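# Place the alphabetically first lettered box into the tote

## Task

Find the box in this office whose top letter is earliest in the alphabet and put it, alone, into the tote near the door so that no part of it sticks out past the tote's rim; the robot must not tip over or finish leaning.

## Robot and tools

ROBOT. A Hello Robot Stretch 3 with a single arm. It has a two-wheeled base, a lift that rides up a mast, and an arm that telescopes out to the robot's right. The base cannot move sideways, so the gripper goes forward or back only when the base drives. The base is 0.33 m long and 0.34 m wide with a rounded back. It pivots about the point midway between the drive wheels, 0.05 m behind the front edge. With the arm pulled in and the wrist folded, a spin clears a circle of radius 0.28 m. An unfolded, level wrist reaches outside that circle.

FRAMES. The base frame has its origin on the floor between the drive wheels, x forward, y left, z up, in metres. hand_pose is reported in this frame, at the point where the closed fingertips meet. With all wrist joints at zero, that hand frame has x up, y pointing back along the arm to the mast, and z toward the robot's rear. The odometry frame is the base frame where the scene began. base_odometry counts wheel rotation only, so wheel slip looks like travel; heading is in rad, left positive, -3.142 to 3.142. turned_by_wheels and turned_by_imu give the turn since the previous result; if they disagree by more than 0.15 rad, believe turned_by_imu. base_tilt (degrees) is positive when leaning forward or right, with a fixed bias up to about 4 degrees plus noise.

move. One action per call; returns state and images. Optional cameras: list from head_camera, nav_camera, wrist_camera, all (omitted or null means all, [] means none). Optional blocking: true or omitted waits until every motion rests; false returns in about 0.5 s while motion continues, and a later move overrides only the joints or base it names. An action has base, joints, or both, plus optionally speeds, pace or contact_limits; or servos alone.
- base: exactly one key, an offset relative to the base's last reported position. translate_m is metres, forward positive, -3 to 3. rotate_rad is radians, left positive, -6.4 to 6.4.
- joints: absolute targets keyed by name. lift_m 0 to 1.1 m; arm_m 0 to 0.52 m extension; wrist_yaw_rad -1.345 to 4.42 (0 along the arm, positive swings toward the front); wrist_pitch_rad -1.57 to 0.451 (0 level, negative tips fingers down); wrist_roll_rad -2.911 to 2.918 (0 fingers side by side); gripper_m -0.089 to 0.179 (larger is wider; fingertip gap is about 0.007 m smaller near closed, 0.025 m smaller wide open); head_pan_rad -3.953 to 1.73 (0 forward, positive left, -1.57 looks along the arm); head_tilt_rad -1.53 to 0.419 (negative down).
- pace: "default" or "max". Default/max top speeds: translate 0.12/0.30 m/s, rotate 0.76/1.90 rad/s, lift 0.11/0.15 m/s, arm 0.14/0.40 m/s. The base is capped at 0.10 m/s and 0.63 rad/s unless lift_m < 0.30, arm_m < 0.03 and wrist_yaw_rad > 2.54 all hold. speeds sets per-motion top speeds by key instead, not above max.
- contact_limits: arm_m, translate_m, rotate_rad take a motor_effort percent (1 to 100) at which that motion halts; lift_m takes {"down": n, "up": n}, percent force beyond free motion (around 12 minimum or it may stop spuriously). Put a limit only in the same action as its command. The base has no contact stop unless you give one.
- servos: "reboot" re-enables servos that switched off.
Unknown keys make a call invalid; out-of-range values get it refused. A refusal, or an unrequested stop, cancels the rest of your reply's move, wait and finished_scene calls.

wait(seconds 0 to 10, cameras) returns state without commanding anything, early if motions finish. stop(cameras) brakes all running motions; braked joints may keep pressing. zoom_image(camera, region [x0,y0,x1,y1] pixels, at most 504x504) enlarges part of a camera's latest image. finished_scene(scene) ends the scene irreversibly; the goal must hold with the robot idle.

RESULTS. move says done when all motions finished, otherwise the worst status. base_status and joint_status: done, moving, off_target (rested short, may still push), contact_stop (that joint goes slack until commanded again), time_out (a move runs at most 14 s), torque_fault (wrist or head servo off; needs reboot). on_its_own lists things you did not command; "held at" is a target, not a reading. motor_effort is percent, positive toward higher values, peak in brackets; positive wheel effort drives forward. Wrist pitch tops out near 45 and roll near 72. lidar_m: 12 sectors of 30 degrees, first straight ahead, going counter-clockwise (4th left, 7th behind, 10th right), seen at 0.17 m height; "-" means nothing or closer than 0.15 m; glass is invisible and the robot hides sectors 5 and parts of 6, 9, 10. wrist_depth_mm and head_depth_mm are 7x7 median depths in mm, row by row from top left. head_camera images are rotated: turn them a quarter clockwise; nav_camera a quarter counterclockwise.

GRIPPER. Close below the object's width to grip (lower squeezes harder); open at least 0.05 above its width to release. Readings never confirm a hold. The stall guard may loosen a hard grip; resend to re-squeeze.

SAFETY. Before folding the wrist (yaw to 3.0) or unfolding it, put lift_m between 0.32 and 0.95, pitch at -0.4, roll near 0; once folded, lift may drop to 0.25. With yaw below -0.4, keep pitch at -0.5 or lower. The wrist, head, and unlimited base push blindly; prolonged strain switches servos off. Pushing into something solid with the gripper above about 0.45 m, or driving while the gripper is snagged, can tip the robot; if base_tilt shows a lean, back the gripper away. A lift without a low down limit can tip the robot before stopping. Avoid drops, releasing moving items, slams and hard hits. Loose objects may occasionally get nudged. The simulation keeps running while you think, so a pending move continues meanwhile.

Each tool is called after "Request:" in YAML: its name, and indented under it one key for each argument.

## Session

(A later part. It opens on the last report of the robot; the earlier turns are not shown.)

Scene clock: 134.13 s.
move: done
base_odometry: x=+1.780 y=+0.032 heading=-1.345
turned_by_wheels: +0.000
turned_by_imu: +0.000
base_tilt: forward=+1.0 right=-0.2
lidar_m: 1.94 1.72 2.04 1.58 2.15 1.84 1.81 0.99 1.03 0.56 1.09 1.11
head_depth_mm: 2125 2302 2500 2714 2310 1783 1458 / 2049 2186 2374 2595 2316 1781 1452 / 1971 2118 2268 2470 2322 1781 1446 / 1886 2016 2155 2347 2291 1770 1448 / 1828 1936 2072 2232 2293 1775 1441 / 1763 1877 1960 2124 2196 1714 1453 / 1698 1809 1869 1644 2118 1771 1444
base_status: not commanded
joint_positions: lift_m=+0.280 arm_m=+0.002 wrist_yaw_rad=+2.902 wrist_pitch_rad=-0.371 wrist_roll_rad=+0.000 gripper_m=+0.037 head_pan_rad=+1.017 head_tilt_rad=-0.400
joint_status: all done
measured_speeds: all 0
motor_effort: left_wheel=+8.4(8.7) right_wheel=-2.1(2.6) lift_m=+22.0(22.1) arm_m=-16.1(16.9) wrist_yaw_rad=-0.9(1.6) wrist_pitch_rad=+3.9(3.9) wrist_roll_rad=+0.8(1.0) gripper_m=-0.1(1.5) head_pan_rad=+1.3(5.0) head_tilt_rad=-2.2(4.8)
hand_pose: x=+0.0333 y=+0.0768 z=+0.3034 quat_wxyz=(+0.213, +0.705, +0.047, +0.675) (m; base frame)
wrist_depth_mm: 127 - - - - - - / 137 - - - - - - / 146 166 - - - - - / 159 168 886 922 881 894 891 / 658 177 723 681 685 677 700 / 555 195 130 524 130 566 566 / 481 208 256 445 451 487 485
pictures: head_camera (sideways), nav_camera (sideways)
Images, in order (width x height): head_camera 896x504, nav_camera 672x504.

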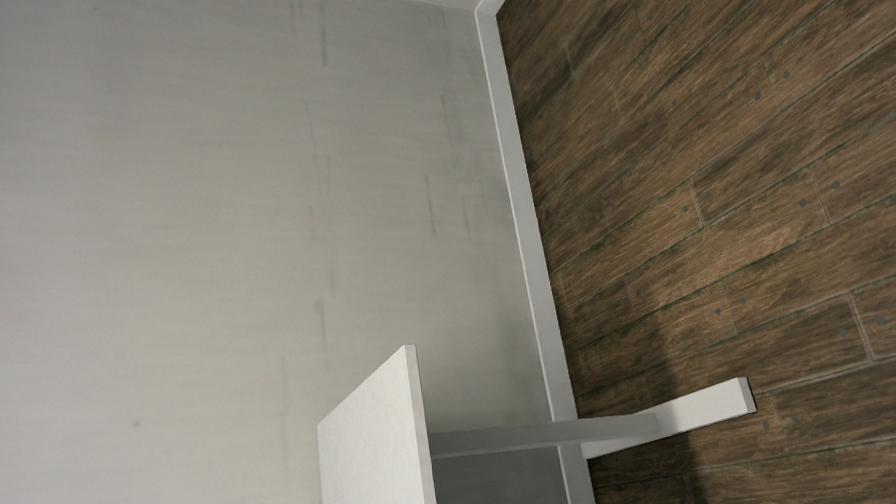

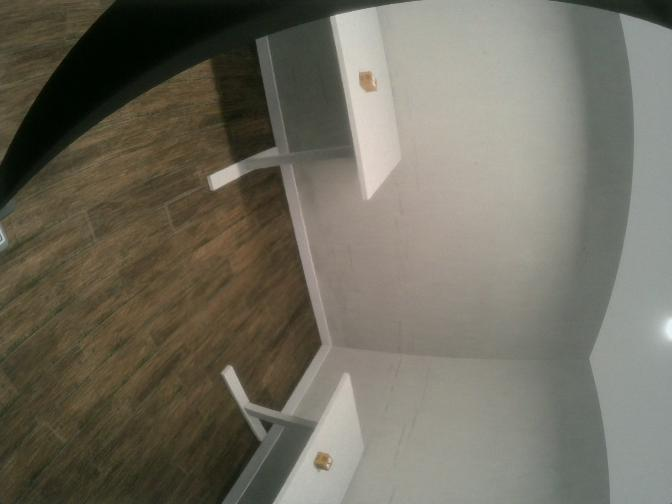

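Request:
move:
  joints: {"head_pan_rad": 0.0, "head_tilt_rad": -0.4}
  cameras: ["head_camera"]

Request:
zoom_image:
  camera: "head_camera"
  region: [440, 55, 510, 125]

Request:
zoom_image:
  camera: "head_camera"
  region: [410, 415, 480, 485]

Request:
move:
  joints: {"head_pan_rad": 1.65, "head_tilt_rad": -0.4}
  cameras: ["head_camera"]

Scene clock: 138.97 s.
move: done
base_odometry: x=+1.780 y=+0.032 heading=-1.345
turned_by_wheels: +0.000
turned_by_imu: +0.001
base_tilt: forward=+1.0 right=-0.3
lidar_m: 1.94 1.72 2.04 1.58 2.14 1.84 1.81 0.99 1.03 0.56 1.09 1.11
head_depth_mm: 1628 1740 1846 1495 1721 1722 1452 / 1644 1764 1891 1473 2165 1783 1449 / 1657 1788 1917 1474 2187 1760 1443 / 1699 1802 1945 1458 2187 1776 1457 / 1708 1828 1942 1456 2237 1771 1445 / 1718 1847 1990 1450 2283 1747 1437 / 1751 1868 2016 1525 2263 1766 1436
base_status: not commanded
joint_positions: lift_m=+0.280 arm_m=+0.002 wrist_yaw_rad=+2.902 wrist_pitch_rad=-0.371 wrist_roll_rad=+0.000 gripper_m=+0.037 head_pan_rad=-0.023 head_tilt_rad=-0.400
joint_status: all done
measured_speeds: all 0
motor_effort: left_wheel=+8.4(8.7) right_wheel=-2.6(2.8) lift_m=+22.0(22.3) arm_m=-12.7(13.7) wrist_yaw_rad=-1.3(1.7) wrist_pitch_rad=+3.7(3.8) wrist_roll_rad=+0.8(1.1) gripper_m=-0.1(1.2) head_pan_rad=-1.3(4.7) head_tilt_rad=-1.7(5.2)
hand_pose: x=+0.0333 y=+0.0768 z=+0.3034 quat_wxyz=(+0.213, +0.705, +0.047, +0.675) (m; base frame)
wrist_depth_mm: 128 - - - - - - / 136 - - - - - - / 145 165 - - - - - / 159 168 872 896 920 876 903 / 665 177 727 694 697 682 695 / 560 194 130 523 130 573 553 / 473 207 258 449 444 484 478
pictures: head_camera (sideways)
Images, in order (width x height): head_camera 896x504.

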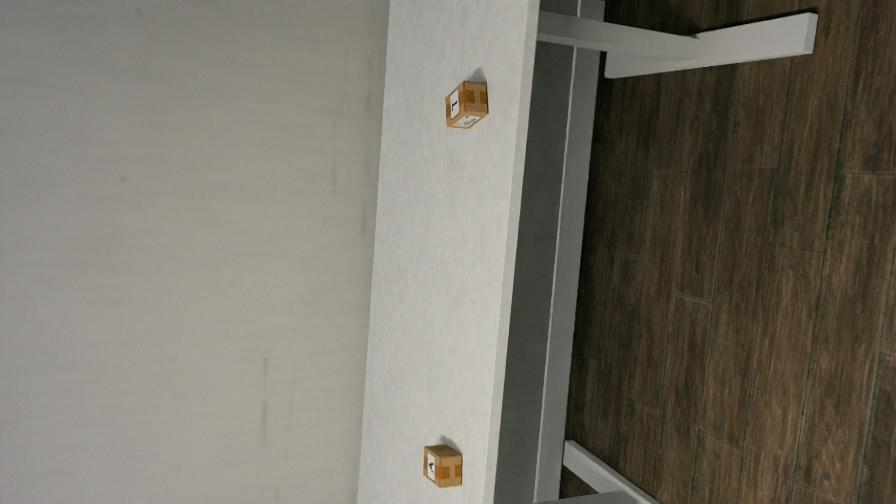

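Scaled by 7.200 from the camera's 896x504 image, which has a finer 1280x720 frame.

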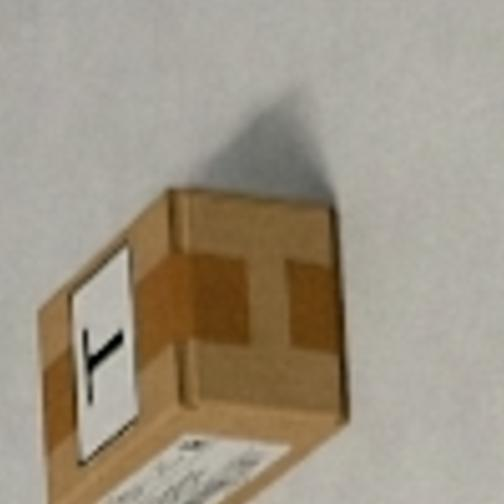

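Scaled by 7.200 from the camera's 896x504 image, which has a finer 1280x720 frame.

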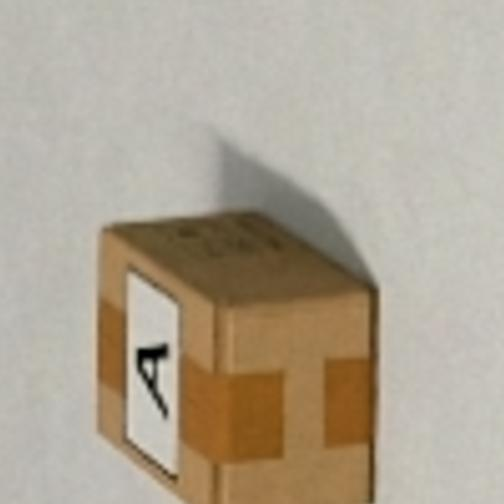

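Scene clock: 140.23 s.
move: done
base_odometry: x=+1.780 y=+0.032 heading=-1.345
turned_by_wheels: +0.000
turned_by_imu: +0.000
base_tilt: forward=+0.9 right=-0.1
lidar_m: 1.94 1.72 2.03 1.58 2.15 1.84 1.81 0.99 1.03 0.56 1.09 1.11
head_depth_mm: 1677 1776 1848 1582 2074 1733 1456 / 1715 1819 1896 2087 2218 1773 1447 / 1764 1850 1945 2162 2261 1782 1446 / 1793 1919 1945 2221 2302 1769 1444 / 1842 1975 1933 2316 2297 1774 1445 / 1875 2023 1911 2370 2284 1767 1442 / 1952 2067 1911 2430 2242 - -
base_status: not commanded
joint_positions: lift_m=+0.280 arm_m=+0.002 wrist_yaw_rad=+2.902 wrist_pitch_rad=-0.371 wrist_roll_rad=+0.000 gripper_m=+0.037 head_pan_rad=+1.674 head_tilt_rad=-0.400
joint_status: all done
measured_speeds: all 0
motor_effort: left_wheel=+8.4(8.6) right_wheel=-2.3(2.7) lift_m=+21.9(22.4) arm_m=-11.3(12.9) wrist_yaw_rad=-1.3(1.7) wrist_pitch_rad=+3.5(3.9) wrist_roll_rad=+0.8(1.0) gripper_m=-0.2(1.2) head_pan_rad=+0.3(4.4) head_tilt_rad=-1.4(6.2)
hand_pose: x=+0.0333 y=+0.0768 z=+0.3034 quat_wxyz=(+0.213, +0.705, +0.047, +0.675) (m; base frame)
wrist_depth_mm: 127 - - - - - - / 137 - - - - - - / 145 165 - - - - - / 160 167 886 934 891 905 895 / 660 176 721 668 699 676 693 / 558 194 130 524 130 559 560 / 470 209 258 448 442 470 465
pictures: head_camera (sideways)
Images, in order (width x height): head_camera 896x504.

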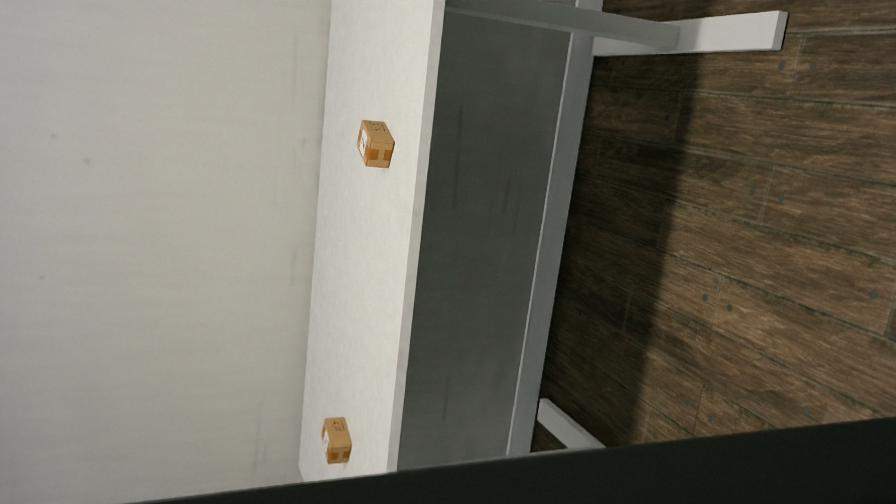

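Request:
move:
  base: {"rotate_rad": 1.429}
  joints: {"head_pan_rad": -1.57, "head_tilt_rad": -0.4}
  pace: "max"
  cameras: ["head_camera"]

Scene clock: 176.17 s.
move: done
base_odometry: x=+1.780 y=+0.032 heading=+0.083
turned_by_wheels: +1.429
turned_by_imu: +1.424
base_tilt: forward=+0.8 right=+0.0
lidar_m: 1.58 1.84 1.91 1.81 0.99 1.07 0.56 0.57 1.11 1.50 1.72 2.12
head_depth_mm: 1675 1777 1900 1846 2099 1732 1461 / 1684 1801 1925 1487 2063 1794 1456 / 1683 1789 1935 1470 2219 1773 1449 / 1688 1789 1918 1465 2201 1776 1443 / 1679 1784 1917 1459 2204 1774 1445 / 1677 1784 1913 1449 2224 1769 1436 / 1678 1779 1894 1450 2183 1770 1445
base_status: done
joint_positions: lift_m=+0.280 arm_m=+0.002 wrist_yaw_rad=+2.902 wrist_pitch_rad=-0.371 wrist_roll_rad=+0.000 gripper_m=+0.037 head_pan_rad=-1.586 head_tilt_rad=-0.400
joint_status: all done
measured_speeds: translate_m=+0.000 rotate_rad=+0.000 lift_m=+0.000 arm_m=+0.000 wrist_yaw_rad=+0.000 wrist_pitch_rad=+0.000 wrist_roll_rad=+0.000 head_pan_rad=+0.024 head_tilt_rad=+0.000
motor_effort: left_wheel=-7.1(16.4) right_wheel=+7.8(16.5) lift_m=+22.3(22.7) arm_m=-22.1(22.7) wrist_yaw_rad=-1.3(1.9) wrist_pitch_rad=+3.6(4.0) wrist_roll_rad=+0.8(1.1) gripper_m=+0.5(1.2) head_pan_rad=+3.3(4.5) head_tilt_rad=-1.3(4.6)
hand_pose: x=+0.0333 y=+0.0768 z=+0.3034 quat_wxyz=(+0.213, +0.705, +0.047, +0.675) (m; base frame)
wrist_depth_mm: 127 - - - - - - / 137 - - - - - - / 144 166 - - - - - / 159 168 875 904 880 904 916 / 660 177 709 682 696 703 698 / 556 194 129 533 129 570 566 / 482 209 259 439 455 475 470
pictures: head_camera (sideways)
Images, in order (width x height): head_camera 896x504.

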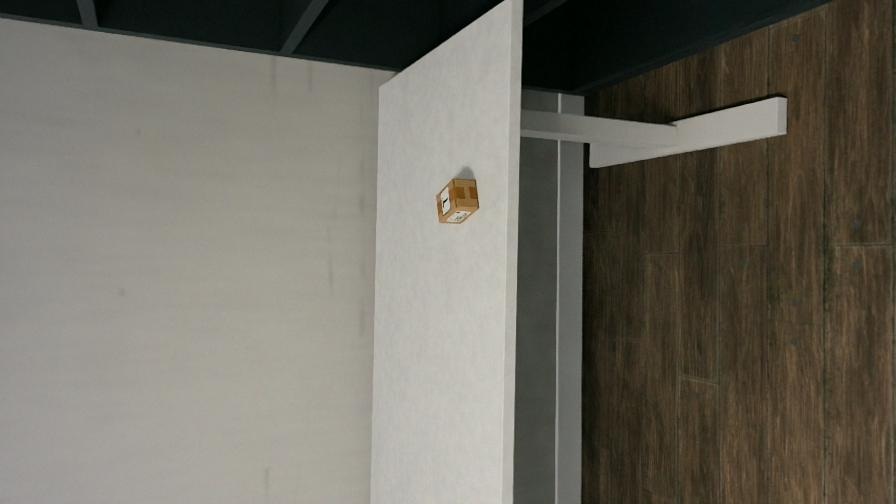

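Request:
move:
  joints: {"head_pan_rad": -0.75, "head_tilt_rad": -0.5}
  pace: "max"
  cameras: ["head_camera", "nav_camera"]

Scene clock: 204.70 s.
move: done
base_odometry: x=+1.780 y=+0.032 heading=+0.083
turned_by_wheels: +0.000
turned_by_imu: +0.001
base_tilt: forward=+1.0 right=-0.1
lidar_m: 1.58 1.84 1.92 1.81 0.99 1.08 0.56 0.58 1.11 1.50 1.72 2.12
head_depth_mm: 1946 2050 1787 1898 2023 1620 1353 / 2109 2247 2278 2502 1959 1606 1349 / 2297 2466 2643 2673 2031 1600 1347 / 2335 2540 2776 2669 2016 1606 1343 / 2133 2319 2545 2612 2016 1599 1339 / 1995 2140 2317 2441 2005 1600 1341 / 1872 2012 2155 2315 1997 1597 1340
base_status: not commanded
joint_positions: lift_m=+0.280 arm_m=+0.002 wrist_yaw_rad=+2.902 wrist_pitch_rad=-0.371 wrist_roll_rad=+0.000 gripper_m=+0.037 head_pan_rad=-0.729 head_tilt_rad=-0.499
joint_status: all done
measured_speeds: all 0
motor_effort: left_wheel=-6.8(7.2) right_wheel=+7.8(8.2) lift_m=+22.9(22.9) arm_m=-22.0(22.2) wrist_yaw_rad=-1.6(1.7) wrist_pitch_rad=+3.6(3.9) wrist_roll_rad=+0.8(1.1) gripper_m=-0.3(1.4) head_pan_rad=+0.5(4.7) head_tilt_rad=-2.9(4.9)
hand_pose: x=+0.0333 y=+0.0768 z=+0.3034 quat_wxyz=(+0.213, +0.705, +0.047, +0.675) (m; base frame)
wrist_depth_mm: 127 - - - - - - / 137 - - - - - - / 144 166 - - - - - / 159 168 913 908 897 920 932 / 665 178 731 682 693 703 707 / 565 194 129 530 130 559 570 / 480 207 258 453 448 475 483
pictures: head_camera (sideways), nav_camera (sideways)
Images, in order (width x height): head_camera 896x504, nav_camera 672x504.

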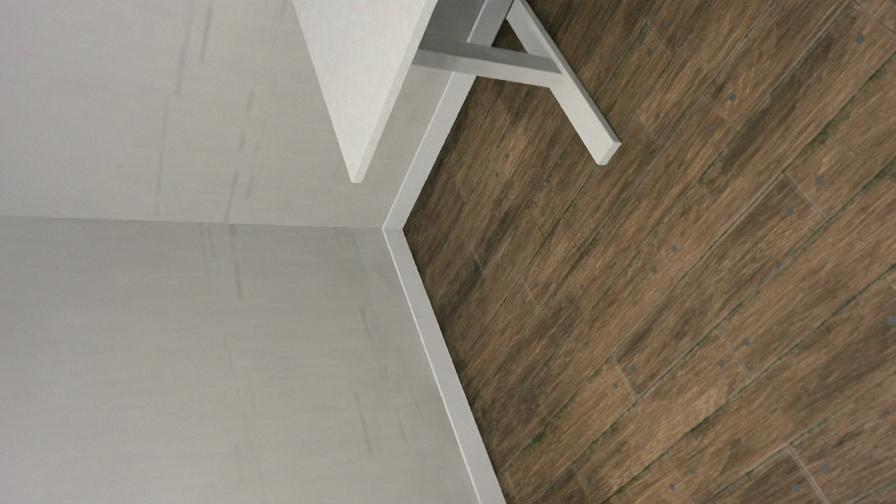

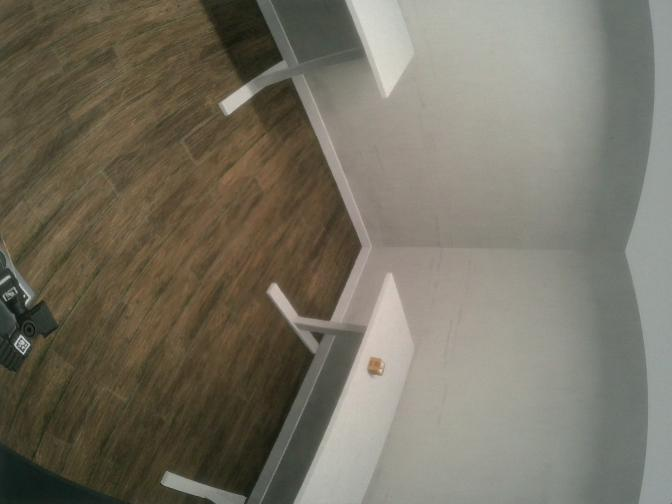

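Request:
move:
  base: {"rotate_rad": -0.849}
  pace: "max"
  cameras: []

Request:
move:
  base: {"translate_m": 0.976}
  pace: "max"
  cameras: []

Request:
move:
  base: {"rotate_rad": 0.85}
  joints: {"head_pan_rad": -1.57, "head_tilt_rad": -0.6}
  pace: "max"
  cameras: ["head_camera", "nav_camera"]

Scene clock: 231.47 s.
move: done
base_odometry: x=+1.780 y=+0.032 heading=-0.765
turned_by_wheels: -0.849
turned_by_imu: -0.844
base_tilt: forward=+1.0 right=-0.3
lidar_m: 1.72 1.58 1.58 1.84 1.83 1.81 0.99 1.02 0.56 1.11 1.11 1.94
head_depth_mm: 1655 1759 1939 1506 1905 1588 1350 / 1675 1817 1790 1390 1935 1607 1348 / 1668 1815 1783 1385 2002 1616 1339 / 1654 1819 1776 2189 2022 1602 1342 / 1661 1814 1766 2177 1974 1604 1338 / 1663 1804 1750 2176 2000 1588 1337 / 1658 1787 1739 2179 1995 1617 1335
base_status: done
joint_positions: lift_m=+0.280 arm_m=+0.002 wrist_yaw_rad=+2.902 wrist_pitch_rad=-0.371 wrist_roll_rad=+0.000 gripper_m=+0.037 head_pan_rad=-0.750 head_tilt_rad=-0.501
joint_status: not commanded
measured_speeds: all 0
motor_effort: left_wheel=+8.9(18.0) right_wheel=-7.6(14.6) lift_m=+23.1(23.3) arm_m=-21.7(22.3) wrist_yaw_rad=-1.4(1.7) wrist_pitch_rad=+3.3(4.0) wrist_roll_rad=+0.8(0.9) gripper_m=-0.2(0.9) head_pan_rad=-3.9(4.3) head_tilt_rad=-1.9(3.4)
hand_pose: x=+0.0333 y=+0.0768 z=+0.3034 quat_wxyz=(+0.213, +0.705, +0.047, +0.675) (m; base frame)
wrist_depth_mm: 127 - - - - - - / 138 - - - - - - / 145 166 - - - - - / 159 168 898 908 867 910 919 / 668 178 731 713 680 695 699 / 569 194 130 533 130 577 571 / 470 207 258 445 447 480 483
pictures: none
No camera images: "cameras" was empty.

Scene clock: 236.07 s.
move: done
base_odometry: x=+2.484 y=-0.644 heading=-0.765
turned_by_wheels: +0.000
turned_by_imu: -0.001
base_tilt: forward=+0.8 right=-0.2
lidar_m: 0.79 1.42 1.41 1.11 2.35 2.57 1.96 1.33 1.17 1.16 1.19 0.77
head_depth_mm: 998 1082 1187 1191 895 717 601 / 998 1083 1189 1187 894 717 599 / 994 1077 1179 1187 892 714 598 / 996 1077 1182 1184 890 671 596 / 993 1078 1177 1180 886 695 597 / 988 1077 1178 1178 887 712 595 / 994 1071 1170 1171 883 712 593
base_status: done
joint_positions: lift_m=+0.280 arm_m=+0.002 wrist_yaw_rad=+2.902 wrist_pitch_rad=-0.371 wrist_roll_rad=+0.000 gripper_m=+0.037 head_pan_rad=-0.750 head_tilt_rad=-0.501
joint_status: not commanded
measured_speeds: all 0
motor_effort: left_wheel=+6.1(20.7) right_wheel=+2.0(10.0) lift_m=+23.3(23.5) arm_m=-17.8(22.0) wrist_yaw_rad=-1.4(1.9) wrist_pitch_rad=+4.0(4.0) wrist_roll_rad=+0.8(1.1) gripper_m=-0.3(1.5) head_pan_rad=-3.4(5.1) head_tilt_rad=-0.6(2.6)
hand_pose: x=+0.0333 y=+0.0768 z=+0.3034 quat_wxyz=(+0.213, +0.705, +0.047, +0.675) (m; base frame)
wrist_depth_mm: 127 - - - - - - / 137 - - - - - - / 145 165 - - - - - / 160 168 915 886 907 884 899 / 654 177 703 689 690 697 687 / 562 193 130 530 130 565 563 / 476 206 258 448 446 481 475
pictures: none
No camera images: "cameras" was empty.

Scene clock: 237.70 s.
move: done
base_odometry: x=+2.484 y=-0.644 heading=+0.084
turned_by_wheels: +0.850
turned_by_imu: +0.846
base_tilt: forward=+1.0 right=-0.3
lidar_m: 1.41 1.11 1.87 2.57 1.96 1.33 1.18 1.16 1.25 1.18 0.77 1.49
head_depth_mm: 1011 1114 1226 1011 796 659 1242 / 1009 1114 1215 1007 795 658 1242 / 1008 1111 1223 1004 796 659 1242 / 1006 1110 1220 1001 790 651 1241 / 1006 1111 1217 1002 793 654 1237 / 1003 1108 1207 1001 791 655 1223 / 1005 1105 1210 998 791 655 1227
base_status: done
joint_positions: lift_m=+0.280 arm_m=+0.002 wrist_yaw_rad=+2.902 wrist_pitch_rad=-0.371 wrist_roll_rad=+0.000 gripper_m=+0.037 head_pan_rad=-1.586 head_tilt_rad=-0.600
joint_status: all done
measured_speeds: translate_m=+0.000 rotate_rad=+0.000 lift_m=+0.000 arm_m=+0.000 wrist_yaw_rad=+0.000 wrist_pitch_rad=+0.000 wrist_roll_rad=+0.000 head_pan_rad=+0.024 head_tilt_rad=+0.000
motor_effort: left_wheel=-7.6(17.5) right_wheel=+8.6(16.7) lift_m=+23.6(23.8) arm_m=-21.9(21.9) wrist_yaw_rad=-1.5(1.8) wrist_pitch_rad=+3.5(4.0) wrist_roll_rad=+0.8(1.1) gripper_m=-0.2(1.2) head_pan_rad=+2.1(5.4) head_tilt_rad=-3.0(5.3)
hand_pose: x=+0.0333 y=+0.0768 z=+0.3034 quat_wxyz=(+0.213, +0.705, +0.047, +0.675) (m; base frame)
wrist_depth_mm: 128 - - - - - - / 137 - - - - - - / 145 165 - - - - - / 160 168 882 936 921 874 834 / 654 177 723 696 681 689 691 / 563 193 129 510 130 570 566 / 472 207 256 444 456 475 481
pictures: head_camera (sideways), nav_camera (sideways)
Images, in order (width x height): head_camera 896x504, nav_camera 672x504.

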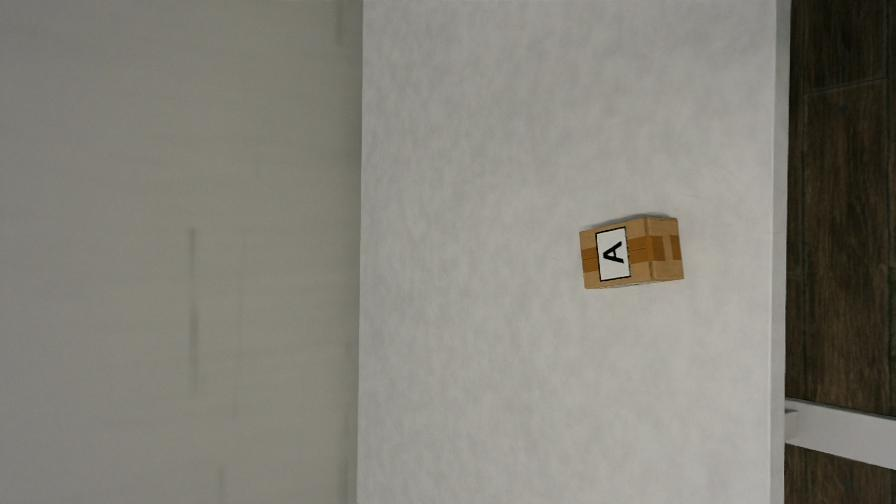

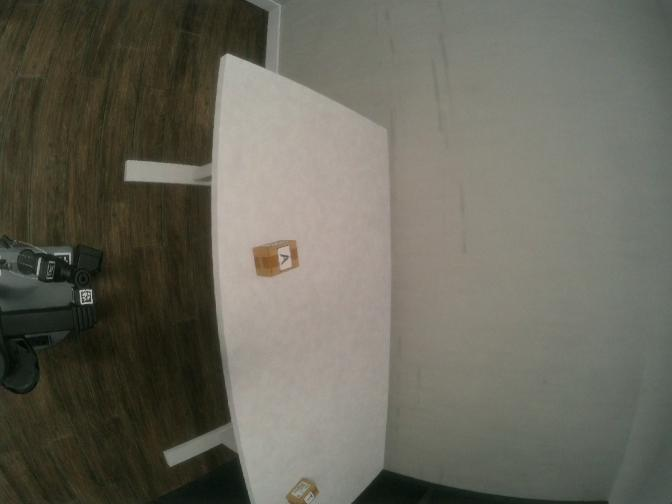

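Request:
zoom_image:
  camera: "head_camera"
  region: [560, 195, 710, 305]

Scaled by 3.360 from the camera's 896x504 image, which has a finer 1280x720 frame.

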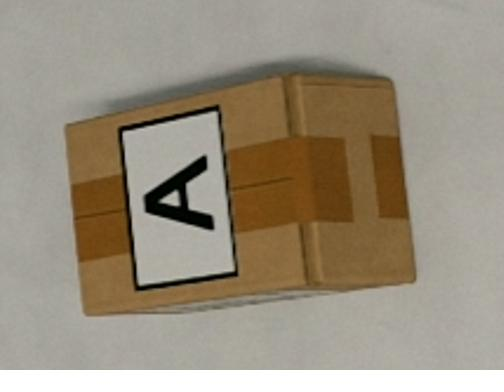

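Request:
move:
  base: {"translate_m": 0.05}
  joints: {"lift_m": 0.93, "wrist_pitch_rad": -0.4}
  pace: "max"
  cameras: []

Request:
move:
  joints: {"wrist_yaw_rad": 0.12, "gripper_m": 0.12}
  pace: "max"
  cameras: []

Request:
move:
  joints: {"wrist_pitch_rad": -1.45, "arm_m": 0.34}
  cameras: ["wrist_camera", "head_camera"]

Scene clock: 266.83 s.
move: done
base_odometry: x=+2.534 y=-0.640 heading=+0.084
turned_by_wheels: +0.000
turned_by_imu: +0.001
base_tilt: forward=+1.1 right=-0.1
lidar_m: 1.36 1.07 1.81 2.58 1.99 1.37 1.23 1.20 1.25 1.18 0.75 1.44
head_depth_mm: 1002 1104 1220 1012 799 - - / 1002 1108 1216 1002 797 693 - / 1004 1105 1212 1009 795 655 - / 1002 1105 1208 1007 793 - - / 1002 1104 1219 1003 795 707 - / 1006 1113 1208 1003 792 657 1176 / 1007 1107 1220 1000 790 654 1244
base_status: done
joint_positions: lift_m=+0.930 arm_m=+0.002 wrist_yaw_rad=+2.902 wrist_pitch_rad=-0.416 wrist_roll_rad=+0.000 gripper_m=+0.037 head_pan_rad=-1.570 head_tilt_rad=-0.600
joint_status: all done
measured_speeds: all 0
motor_effort: left_wheel=-5.7(8.3) right_wheel=+9.1(15.6) lift_m=+30.9(34.7) arm_m=-21.2(22.3) wrist_yaw_rad=-1.2(1.8) wrist_pitch_rad=+2.6(5.7) wrist_roll_rad=+0.8(1.2) gripper_m=-0.2(1.4) head_pan_rad=+3.0(4.7) head_tilt_rad=-2.8(4.1)
hand_pose: x=+0.0321 y=+0.0715 z=+0.9431 quat_wxyz=(+0.228, +0.704, +0.063, +0.670) (m; base frame)
wrist_depth_mm: 128 - - - - - - / 137 - - - - 829 835 / 146 177 - - - - - / - 171 - - - - - / - 184 - - - - - / - 204 130 - 129 - - / - - - - - - -
pictures: none
No camera images: "cameras" was empty.

Scene clock: 268.57 s.
move: done
base_odometry: x=+2.534 y=-0.640 heading=+0.084
turned_by_wheels: +0.000
turned_by_imu: +0.000
base_tilt: forward=+0.9 right=-0.2
lidar_m: 1.36 1.07 1.81 2.57 1.99 1.37 1.23 1.20 1.25 1.18 0.75 1.44
head_depth_mm: 1001 1103 1213 1011 797 - - / 1003 1102 1211 1010 798 691 - / 1005 1103 1212 1007 847 - - / 1002 1107 1213 1009 845 314 1242 / 1006 1103 1210 1003 792 640 1240 / 1002 1106 1217 1001 791 655 1214 / 1006 1108 1219 996 790 654 1235
base_status: not commanded
joint_positions: lift_m=+0.930 arm_m=+0.002 wrist_yaw_rad=+0.123 wrist_pitch_rad=-0.416 wrist_roll_rad=+0.000 gripper_m=+0.120 head_pan_rad=-1.570 head_tilt_rad=-0.600
joint_status: all done
measured_speeds: all 0
motor_effort: left_wheel=-5.5(5.8) right_wheel=+9.8(9.8) lift_m=+30.5(31.2) arm_m=-21.3(21.7) wrist_yaw_rad=-2.4(7.2) wrist_pitch_rad=+2.7(2.9) wrist_roll_rad=+0.8(1.0) gripper_m=+0.2(91.5) head_pan_rad=+3.1(4.1) head_tilt_rad=-2.2(3.2)
hand_pose: x=+0.0061 y=-0.3697 z=+0.9431 quat_wxyz=(+0.700, +0.189, -0.681, -0.103) (m; base frame)
wrist_depth_mm: 948 898 880 871 892 857 859 / 995 993 978 937 966 903 920 / - - - 1000 992 963 996 / - - - - - - - / - - - - - 148 - / - 121 - 376 367 123 - / - 119 - - - 118 -
pictures: none
No camera images: "cameras" was empty.

Scene clock: 272.27 s.
move: done
base_odometry: x=+2.534 y=-0.640 heading=+0.084
turned_by_wheels: +0.000
turned_by_imu: +0.001
base_tilt: forward=+1.0 right=+0.0
lidar_m: 1.36 1.06 1.81 2.58 1.99 1.37 1.23 1.20 1.25 1.18 0.75 1.44
head_depth_mm: 1001 1088 375 906 796 659 1219 / 1003 1075 435 939 771 658 1236 / 1000 1107 445 471 748 649 1239 / 1003 1107 1208 965 748 657 1240 / 1009 1099 1211 1003 795 658 1239 / 1006 1106 1217 1001 791 657 1218 / 1007 1109 1219 996 791 656 1235
base_status: not commanded
joint_positions: lift_m=+0.930 arm_m=+0.340 wrist_yaw_rad=+0.123 wrist_pitch_rad=-1.447 wrist_roll_rad=+0.000 gripper_m=+0.120 head_pan_rad=-1.570 head_tilt_rad=-0.600
joint_status: all done
measured_speeds: all 0
motor_effort: left_wheel=-5.6(5.8) right_wheel=+9.0(10.0) lift_m=+29.3(30.8) arm_m=+23.1(25.3) wrist_yaw_rad=-2.0(2.5) wrist_pitch_rad=-0.9(4.8) wrist_roll_rad=+0.8(1.1) gripper_m=+0.3(1.2) head_pan_rad=+2.3(4.3) head_tilt_rad=-2.3(3.4)
hand_pose: x=-0.0207 y=-0.4928 z=+0.8115 quat_wxyz=(+0.558, +0.500, -0.500, -0.435) (m; base frame)
wrist_depth_mm: 259 261 260 256 254 256 256 / 263 259 260 260 257 256 254 / 262 262 261 257 258 256 256 / 262 263 263 208 258 260 256 / 263 264 261 207 259 257 257 / 263 124 261 262 260 125 257 / 263 127 263 260 261 259 258
pictures: head_camera (sideways), wrist_camera
Images, in order (width x height): head_camera 896x504, wrist_camera 644x364.

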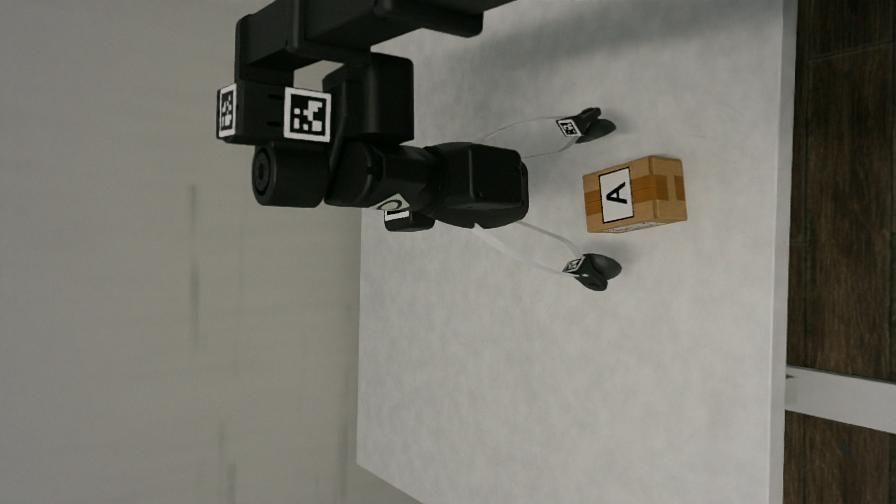

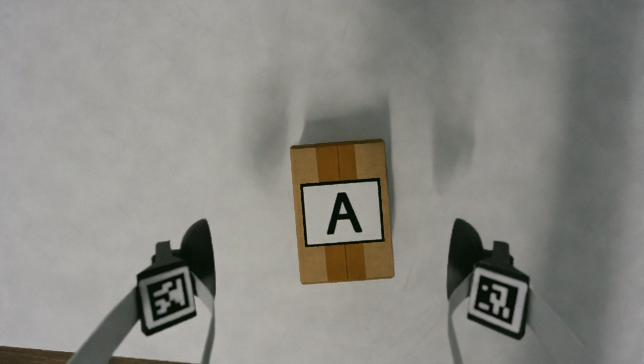

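Request:
move:
  base: {"translate_m": -0.0085}
  joints: {"wrist_yaw_rad": 0.195, "lift_m": 0.9}
  cameras: ["wrist_camera"]

Scene clock: 290.97 s.
move: done
base_odometry: x=+2.525 y=-0.641 heading=+0.084
turned_by_wheels: +0.000
turned_by_imu: +0.000
base_tilt: forward=+0.9 right=-0.3
lidar_m: 1.37 1.07 1.82 2.57 1.98 1.37 1.22 1.19 1.25 1.18 0.76 1.44
head_depth_mm: 1005 1104 431 346 775 657 1224 / 1003 1104 451 473 794 658 1246 / 1002 1111 472 484 702 650 1245 / 1003 1108 1219 966 750 656 1238 / 1000 1106 1211 1003 792 655 1243 / 1007 1107 1215 996 792 655 1219 / 1004 1114 1209 996 790 655 1241
base_status: done
joint_positions: lift_m=+0.900 arm_m=+0.340 wrist_yaw_rad=+0.192 wrist_pitch_rad=-1.447 wrist_roll_rad=+0.000 gripper_m=+0.120 head_pan_rad=-1.570 head_tilt_rad=-0.600
joint_status: all done
measured_speeds: all 0
motor_effort: left_wheel=-5.9(11.3) right_wheel=+0.5(5.7) lift_m=+19.4(27.8) arm_m=+19.1(20.3) wrist_yaw_rad=+3.1(6.1) wrist_pitch_rad=-0.9(1.1) wrist_roll_rad=+0.8(1.0) gripper_m=+0.4(1.2) head_pan_rad=+2.5(3.9) head_tilt_rad=-2.1(3.0)
hand_pose: x=-0.0202 y=-0.4926 z=+0.7815 quat_wxyz=(+0.572, +0.517, -0.482, -0.416) (m; base frame)
wrist_depth_mm: 231 231 229 229 226 225 225 / 231 230 230 227 226 226 225 / 231 231 227 229 227 228 227 / 232 232 231 177 229 227 225 / 234 230 232 179 229 227 226 / 233 123 233 180 229 124 226 / - 126 232 232 227 227 226
pictures: wrist_camera
Images, in order (width x height): wrist_camera 644x364.

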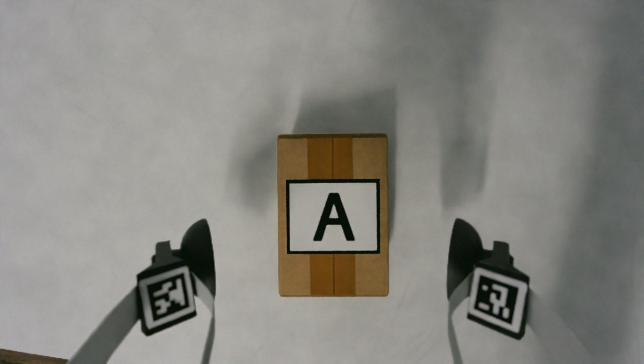

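Request:
move:
  joints: {"lift_m": 0.854}
  speeds: {"lift_m": 0.06}
  contact_limits: {"lift_m": {"down": 14}}
  cameras: ["wrist_camera"]

Request:
move:
  joints: {"gripper_m": 0.02}
  cameras: ["wrist_camera"]

Scene clock: 295.47 s.
move: done
base_odometry: x=+2.525 y=-0.641 heading=+0.084
turned_by_wheels: +0.000
turned_by_imu: +0.001
base_tilt: forward=+0.9 right=-0.3
lidar_m: 1.36 1.08 1.82 2.58 1.98 1.36 1.22 1.19 1.25 1.18 0.75 1.45
head_depth_mm: 1001 1105 1215 404 324 658 1252 / 1003 1103 1167 484 795 658 1246 / 1005 1108 1196 491 541 649 1245 / 1006 1106 1214 999 749 651 1239 / 1007 1110 1215 1005 790 655 1240 / 1005 1104 1212 1002 790 654 1208 / 1006 1107 1217 1004 790 654 1233
base_status: not commanded
joint_positions: lift_m=+0.854 arm_m=+0.340 wrist_yaw_rad=+0.192 wrist_pitch_rad=-1.447 wrist_roll_rad=+0.000 gripper_m=+0.120 head_pan_rad=-1.570 head_tilt_rad=-0.600
joint_status: all done
measured_speeds: all 0
motor_effort: left_wheel=-6.2(6.3) right_wheel=+0.5(0.5) lift_m=+20.5(21.3) arm_m=+15.2(16.8) wrist_yaw_rad=+3.6(3.9) wrist_pitch_rad=-0.6(1.0) wrist_roll_rad=+0.8(1.1) gripper_m=-0.1(1.1) head_pan_rad=+2.7(3.4) head_tilt_rad=-2.3(3.1)
contact_limits: lift_m down 14 (down: maximum 72; up: maximum 65)
hand_pose: x=-0.0202 y=-0.4925 z=+0.7354 quat_wxyz=(+0.572, +0.517, -0.482, -0.416) (m; base frame)
wrist_depth_mm: 184 183 184 181 180 180 178 / 184 183 183 182 180 181 179 / 185 183 183 132 181 181 178 / 186 184 182 131 181 181 179 / 185 183 183 132 181 180 181 / 186 124 183 132 132 124 180 / - 184 184 183 182 182 181
pictures: wrist_camera
Images, in order (width x height): wrist_camera 644x364.

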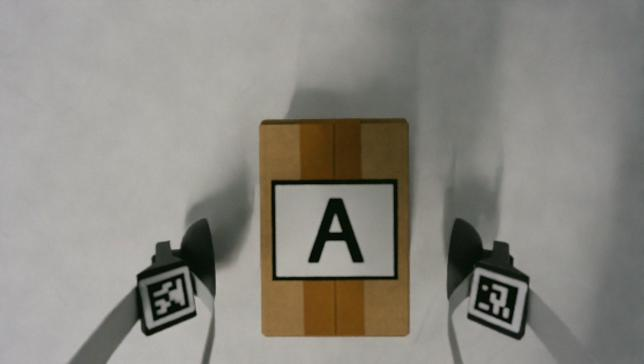

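Scene clock: 297.00 s.
move: done
base_odometry: x=+2.525 y=-0.641 heading=+0.084
turned_by_wheels: +0.000
turned_by_imu: +0.000
base_tilt: forward=+1.0 right=-0.2
lidar_m: 1.36 1.07 1.83 2.57 1.99 1.36 1.22 1.19 1.25 1.18 0.76 1.44
head_depth_mm: 1005 1105 1207 404 324 659 1240 / 1001 1110 1177 484 795 659 1248 / 1003 1109 1192 491 543 650 1247 / 1005 1106 1212 1006 770 653 1238 / 1005 1106 1210 1006 792 657 1246 / 1005 1110 1221 999 790 654 1215 / 1005 1107 1216 1000 792 654 1242
base_status: not commanded
joint_positions: lift_m=+0.854 arm_m=+0.340 wrist_yaw_rad=+0.192 wrist_pitch_rad=-1.447 wrist_roll_rad=+0.000 gripper_m=+0.021 head_pan_rad=-1.570 head_tilt_rad=-0.600
joint_status: all done
measured_speeds: all 0
motor_effort: left_wheel=-5.9(6.3) right_wheel=+0.0(0.6) lift_m=+24.6(24.6) arm_m=+14.2(15.6) wrist_yaw_rad=+3.3(3.7) wrist_pitch_rad=-0.9(1.1) wrist_roll_rad=+0.8(1.0) gripper_m=-19.7(99.7) head_pan_rad=+3.0(3.5) head_tilt_rad=-1.7(3.4)
contact_limits: lift_m down 14 (down: maximum 72; up: maximum 65)
hand_pose: x=-0.0202 y=-0.4925 z=+0.7354 quat_wxyz=(+0.572, +0.517, -0.482, -0.416) (m; base frame)
wrist_depth_mm: 184 184 184 183 180 180 178 / 186 185 183 182 182 180 179 / 186 184 184 132 181 180 180 / 186 185 185 131 181 181 179 / 186 186 184 133 150 182 181 / 187 186 129 132 132 182 180 / 186 185 185 184 183 181 181
pictures: wrist_camera
Images, in order (width x height): wrist_camera 644x364.

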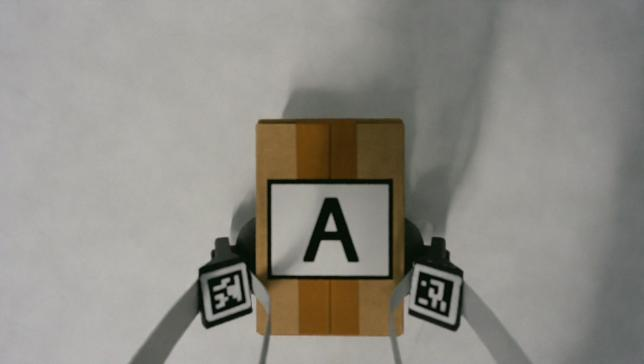

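Request:
move:
  joints: {"gripper_m": 0.005}
  cameras: []

Request:
move:
  joints: {"lift_m": 0.94}
  cameras: ["wrist_camera"]

Scene clock: 315.33 s.
move: done
base_odometry: x=+2.525 y=-0.641 heading=+0.084
turned_by_wheels: +0.000
turned_by_imu: +0.001
base_tilt: forward=+0.9 right=-0.1
lidar_m: 1.36 1.07 1.82 2.57 1.98 1.36 1.22 1.19 1.25 1.18 0.76 1.45
head_depth_mm: 1003 1108 1213 404 324 659 1247 / 1007 1102 1179 485 796 659 1239 / 1005 1105 1194 492 541 650 1242 / 1005 1103 1211 1004 772 653 1242 / 1006 1102 1211 1007 791 656 1244 / 1009 1108 1213 1000 790 655 1216 / 1002 1109 1219 998 791 656 1234
base_status: not commanded
joint_positions: lift_m=+0.854 arm_m=+0.340 wrist_yaw_rad=+0.192 wrist_pitch_rad=-1.447 wrist_roll_rad=+0.000 gripper_m=+0.006 head_pan_rad=-1.570 head_tilt_rad=-0.600
joint_status: all done
measured_speeds: all 0
motor_effort: left_wheel=-6.1(6.3) right_wheel=+0.1(0.5) lift_m=+27.3(27.6) arm_m=+11.2(11.8) wrist_yaw_rad=+3.2(3.8) wrist_pitch_rad=-1.1(1.1) wrist_roll_rad=+0.9(1.1) gripper_m=-27.3(86.4) head_pan_rad=+1.9(4.1) head_tilt_rad=-1.6(3.0)
contact_limits: lift_m down 14 (down: maximum 72; up: maximum 65)
hand_pose: x=-0.0202 y=-0.4925 z=+0.7355 quat_wxyz=(+0.572, +0.517, -0.482, -0.416) (m; base frame)
wrist_depth_mm: 184 184 183 182 181 179 178 / 185 184 183 183 181 180 179 / 185 185 184 132 181 180 180 / 186 184 183 132 182 181 179 / 185 185 153 132 151 181 181 / 186 185 128 132 131 182 181 / 188 186 185 183 182 181 181
pictures: none
No camera images: "cameras" was empty.

Scene clock: 316.93 s.
move: done
base_odometry: x=+2.525 y=-0.641 heading=+0.084
turned_by_wheels: +0.000
turned_by_imu: +0.000
base_tilt: forward=+1.1 right=-0.2
lidar_m: 1.36 1.08 1.82 2.58 1.99 1.36 1.22 1.19 1.25 1.18 0.75 1.45
head_depth_mm: 1005 1074 365 940 796 658 1224 / 1004 1060 435 970 794 659 1241 / 1002 1090 443 473 628 659 1240 / 1005 1106 1213 971 728 656 1240 / 1005 1104 1209 1003 792 656 1240 / 1004 1101 1212 995 791 656 1215 / 1004 1109 1221 995 789 653 1234
base_status: not commanded
joint_positions: lift_m=+0.940 arm_m=+0.340 wrist_yaw_rad=+0.192 wrist_pitch_rad=-1.449 wrist_roll_rad=+0.000 gripper_m=+0.009 head_pan_rad=-1.570 head_tilt_rad=-0.600
joint_status: all done
measured_speeds: all 0
motor_effort: left_wheel=-5.8(6.3) right_wheel=+0.2(0.5) lift_m=+31.2(34.3) arm_m=+9.6(10.9) wrist_yaw_rad=+3.5(3.6) wrist_pitch_rad=-0.2(0.9) wrist_roll_rad=+0.8(1.1) gripper_m=-12.6(27.7) head_pan_rad=+2.1(3.6) head_tilt_rad=-1.8(2.7)
hand_pose: x=-0.0202 y=-0.4922 z=+0.8214 quat_wxyz=(+0.572, +0.517, -0.482, -0.416) (m; base frame)
wrist_depth_mm: 273 271 268 266 264 265 265 / 275 272 271 268 267 266 263 / 274 271 270 133 265 267 266 / 271 272 273 133 269 268 265 / 276 274 272 133 151 267 266 / 275 274 128 133 131 270 267 / - 105 272 272 268 270 268
pictures: wrist_camera
Images, in order (width x height): wrist_camera 644x364.

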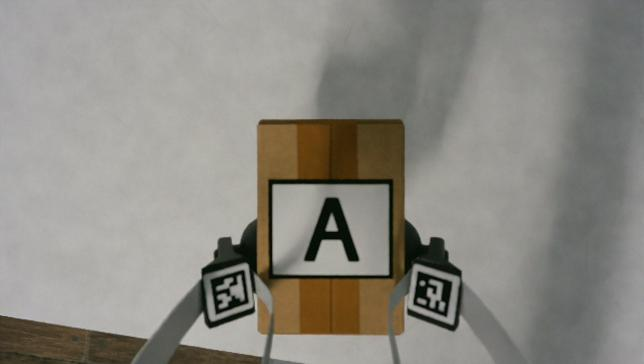

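Request:
move:
  joints: {"arm_m": 0.005, "wrist_pitch_rad": -0.4}
  speeds: {"arm_m": 0.25}
  cameras: ["wrist_camera"]

Request:
move:
  joints: {"wrist_yaw_rad": 2.6}
  cameras: ["wrist_camera"]

Request:
move:
  base: {"rotate_rad": -1.122}
  joints: {"lift_m": 0.285, "head_pan_rad": -3.14, "head_tilt_rad": -0.4}
  pace: "max"
  cameras: ["wrist_camera", "nav_camera"]

Scene clock: 330.37 s.
move: done
base_odometry: x=+2.525 y=-0.641 heading=+0.084
turned_by_wheels: +0.000
turned_by_imu: +0.001
base_tilt: forward=+1.1 right=-0.1
lidar_m: 1.36 1.07 1.82 2.57 1.99 1.36 1.22 1.19 1.25 1.18 0.76 1.45
head_depth_mm: 1004 1103 1207 1008 822 - - / 1005 1109 1208 1010 795 - - / 1002 1103 1214 1002 847 - - / 1003 1107 1216 1006 426 302 1236 / 1003 1110 1215 998 768 654 1244 / 1004 1116 1214 1002 793 657 1214 / 1002 1110 1216 997 791 653 1234
base_status: not commanded
joint_positions: lift_m=+0.940 arm_m=+0.005 wrist_yaw_rad=+0.192 wrist_pitch_rad=-0.430 wrist_roll_rad=+0.000 gripper_m=+0.009 head_pan_rad=-1.570 head_tilt_rad=-0.600
joint_status: all done
measured_speeds: all 0
motor_effort: left_wheel=-6.2(6.4) right_wheel=-0.1(0.6) lift_m=+21.8(24.2) arm_m=-21.3(24.5) wrist_yaw_rad=+2.8(3.7) wrist_pitch_rad=+5.4(9.0) wrist_roll_rad=+0.8(1.1) gripper_m=-12.9(14.1) head_pan_rad=+2.3(3.8) head_tilt_rad=-1.3(2.8)
hand_pose: x=+0.0210 y=-0.3687 z=+0.9499 quat_wxyz=(+0.702, +0.217, -0.673, -0.084) (m; base frame)
wrist_depth_mm: 981 950 898 867 853 798 806 / - - - 959 935 881 852 / - - - 133 935 958 917 / - - - 133 133 - - / - - 136 133 133 - - / - - 128 134 131 - - / - 95 125 134 - - -
pictures: wrist_camera
Images, in order (width x height): wrist_camera 644x364.

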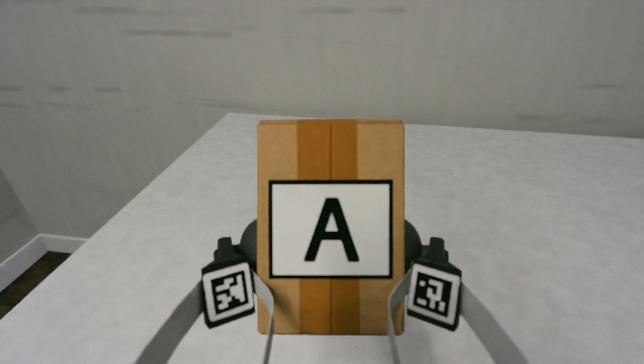

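Scene clock: 332.57 s.
move: done
base_odometry: x=+2.525 y=-0.641 heading=+0.084
turned_by_wheels: +0.000
turned_by_imu: +0.000
base_tilt: forward=+0.9 right=-0.2
lidar_m: 1.37 1.08 1.82 2.57 1.99 1.37 1.22 1.19 1.25 1.18 0.76 1.45
head_depth_mm: 1004 1104 1215 1004 822 - - / 1002 1105 1206 1007 796 - - / 1005 1103 1211 1005 795 - - / 1005 1104 1210 1005 818 - - / 1000 1103 1207 1001 791 - 1239 / 1005 1104 1211 1000 791 656 1212 / 1005 1104 1213 998 791 656 1239
base_status: not commanded
joint_positions: lift_m=+0.940 arm_m=+0.005 wrist_yaw_rad=+2.597 wrist_pitch_rad=-0.430 wrist_roll_rad=+0.000 gripper_m=+0.009 head_pan_rad=-1.570 head_tilt_rad=-0.600
joint_status: all done
measured_speeds: all 0
motor_effort: left_wheel=-6.1(6.3) right_wheel=+0.3(0.7) lift_m=+24.2(24.2) arm_m=-14.5(21.0) wrist_yaw_rad=+3.6(6.6) wrist_pitch_rad=+5.4(5.8) wrist_roll_rad=+0.7(1.1) gripper_m=-12.9(13.9) head_pan_rad=+2.6(3.4) head_tilt_rad=-1.6(2.2)
hand_pose: x=+0.0942 y=+0.0406 z=+0.9499 quat_wxyz=(+0.332, +0.706, -0.040, +0.625) (m; base frame)
wrist_depth_mm: - - - - - - - / - - - - 901 - - / - - - 133 - - - / - - - 133 - - - / - - 156 133 151 - - / - - 128 134 131 - - / 223 105 - - - - -
pictures: wrist_camera
Images, in order (width x height): wrist_camera 644x364.

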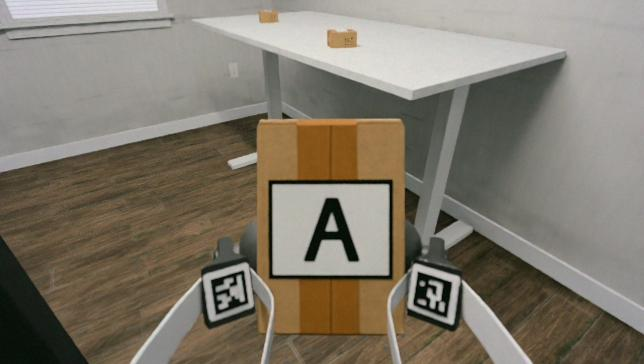

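Scene clock: 337.73 s.
move: done
base_odometry: x=+2.525 y=-0.641 heading=-1.038
turned_by_wheels: -1.121
turned_by_imu: -1.117
base_tilt: forward=+0.9 right=-0.1
lidar_m: 0.76 1.48 1.36 1.08 1.73 2.57 1.99 1.36 1.48 1.19 1.22 1.18
head_depth_mm: 2239 2359 2470 2652 2318 1789 1460 / 2313 2459 2605 2785 2316 1795 1461 / 2406 2571 2748 2924 2320 1784 1447 / 2535 2684 2863 3007 2280 1782 1447 / 2632 2848 3055 3151 2290 1778 1443 / 2662 1861 2012 2175 2187 1760 1442 / 1755 1907 2045 2117 2157 1759 1432
base_status: done
joint_positions: lift_m=+0.285 arm_m=+0.005 wrist_yaw_rad=+2.597 wrist_pitch_rad=-0.428 wrist_roll_rad=+0.000 gripper_m=+0.009 head_pan_rad=-3.141 head_tilt_rad=-0.400
joint_status: all done
measured_speeds: all 0
motor_effort: left_wheel=+11.3(15.2) right_wheel=-8.6(15.3) lift_m=+21.1(23.5) arm_m=-18.8(18.9) wrist_yaw_rad=+2.8(3.8) wrist_pitch_rad=+5.0(5.5) wrist_roll_rad=+0.8(1.1) gripper_m=-12.0(14.1) head_pan_rad=+2.7(5.7) head_tilt_rad=+3.5(5.1)
hand_pose: x=+0.0943 y=+0.0408 z=+0.2954 quat_wxyz=(+0.331, +0.706, -0.041, +0.625) (m; base frame)
wrist_depth_mm: - - - - - - - / - - - - - - - / - - - 132 - - - / 799 808 759 133 731 804 808 / 626 629 162 133 152 655 644 / 539 540 128 134 131 514 504 / 224 105 277 435 446 445 460
pictures: nav_camera (sideways), wrist_camera
Images, in order (width x height): nav_camera 672x504, wrist_camera 644x364.

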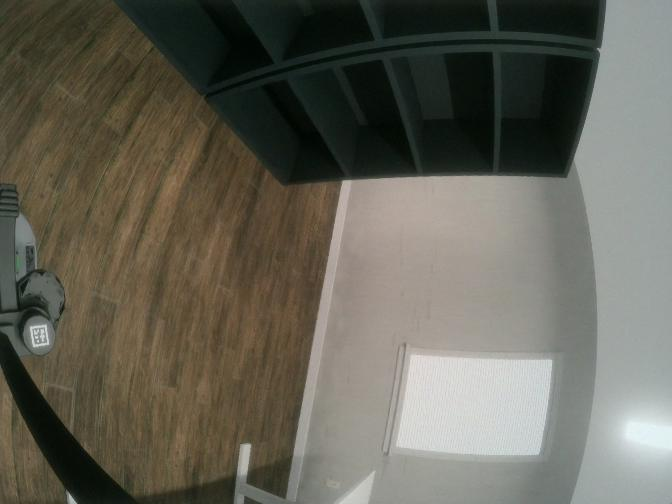

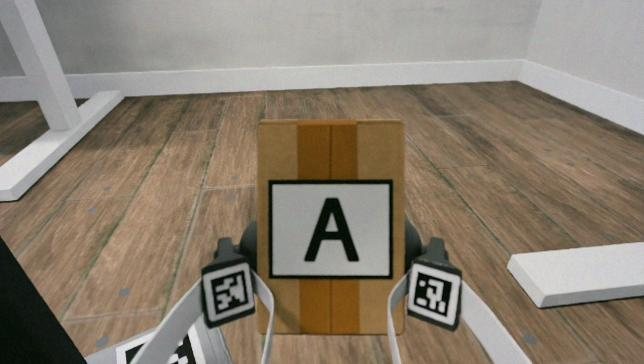

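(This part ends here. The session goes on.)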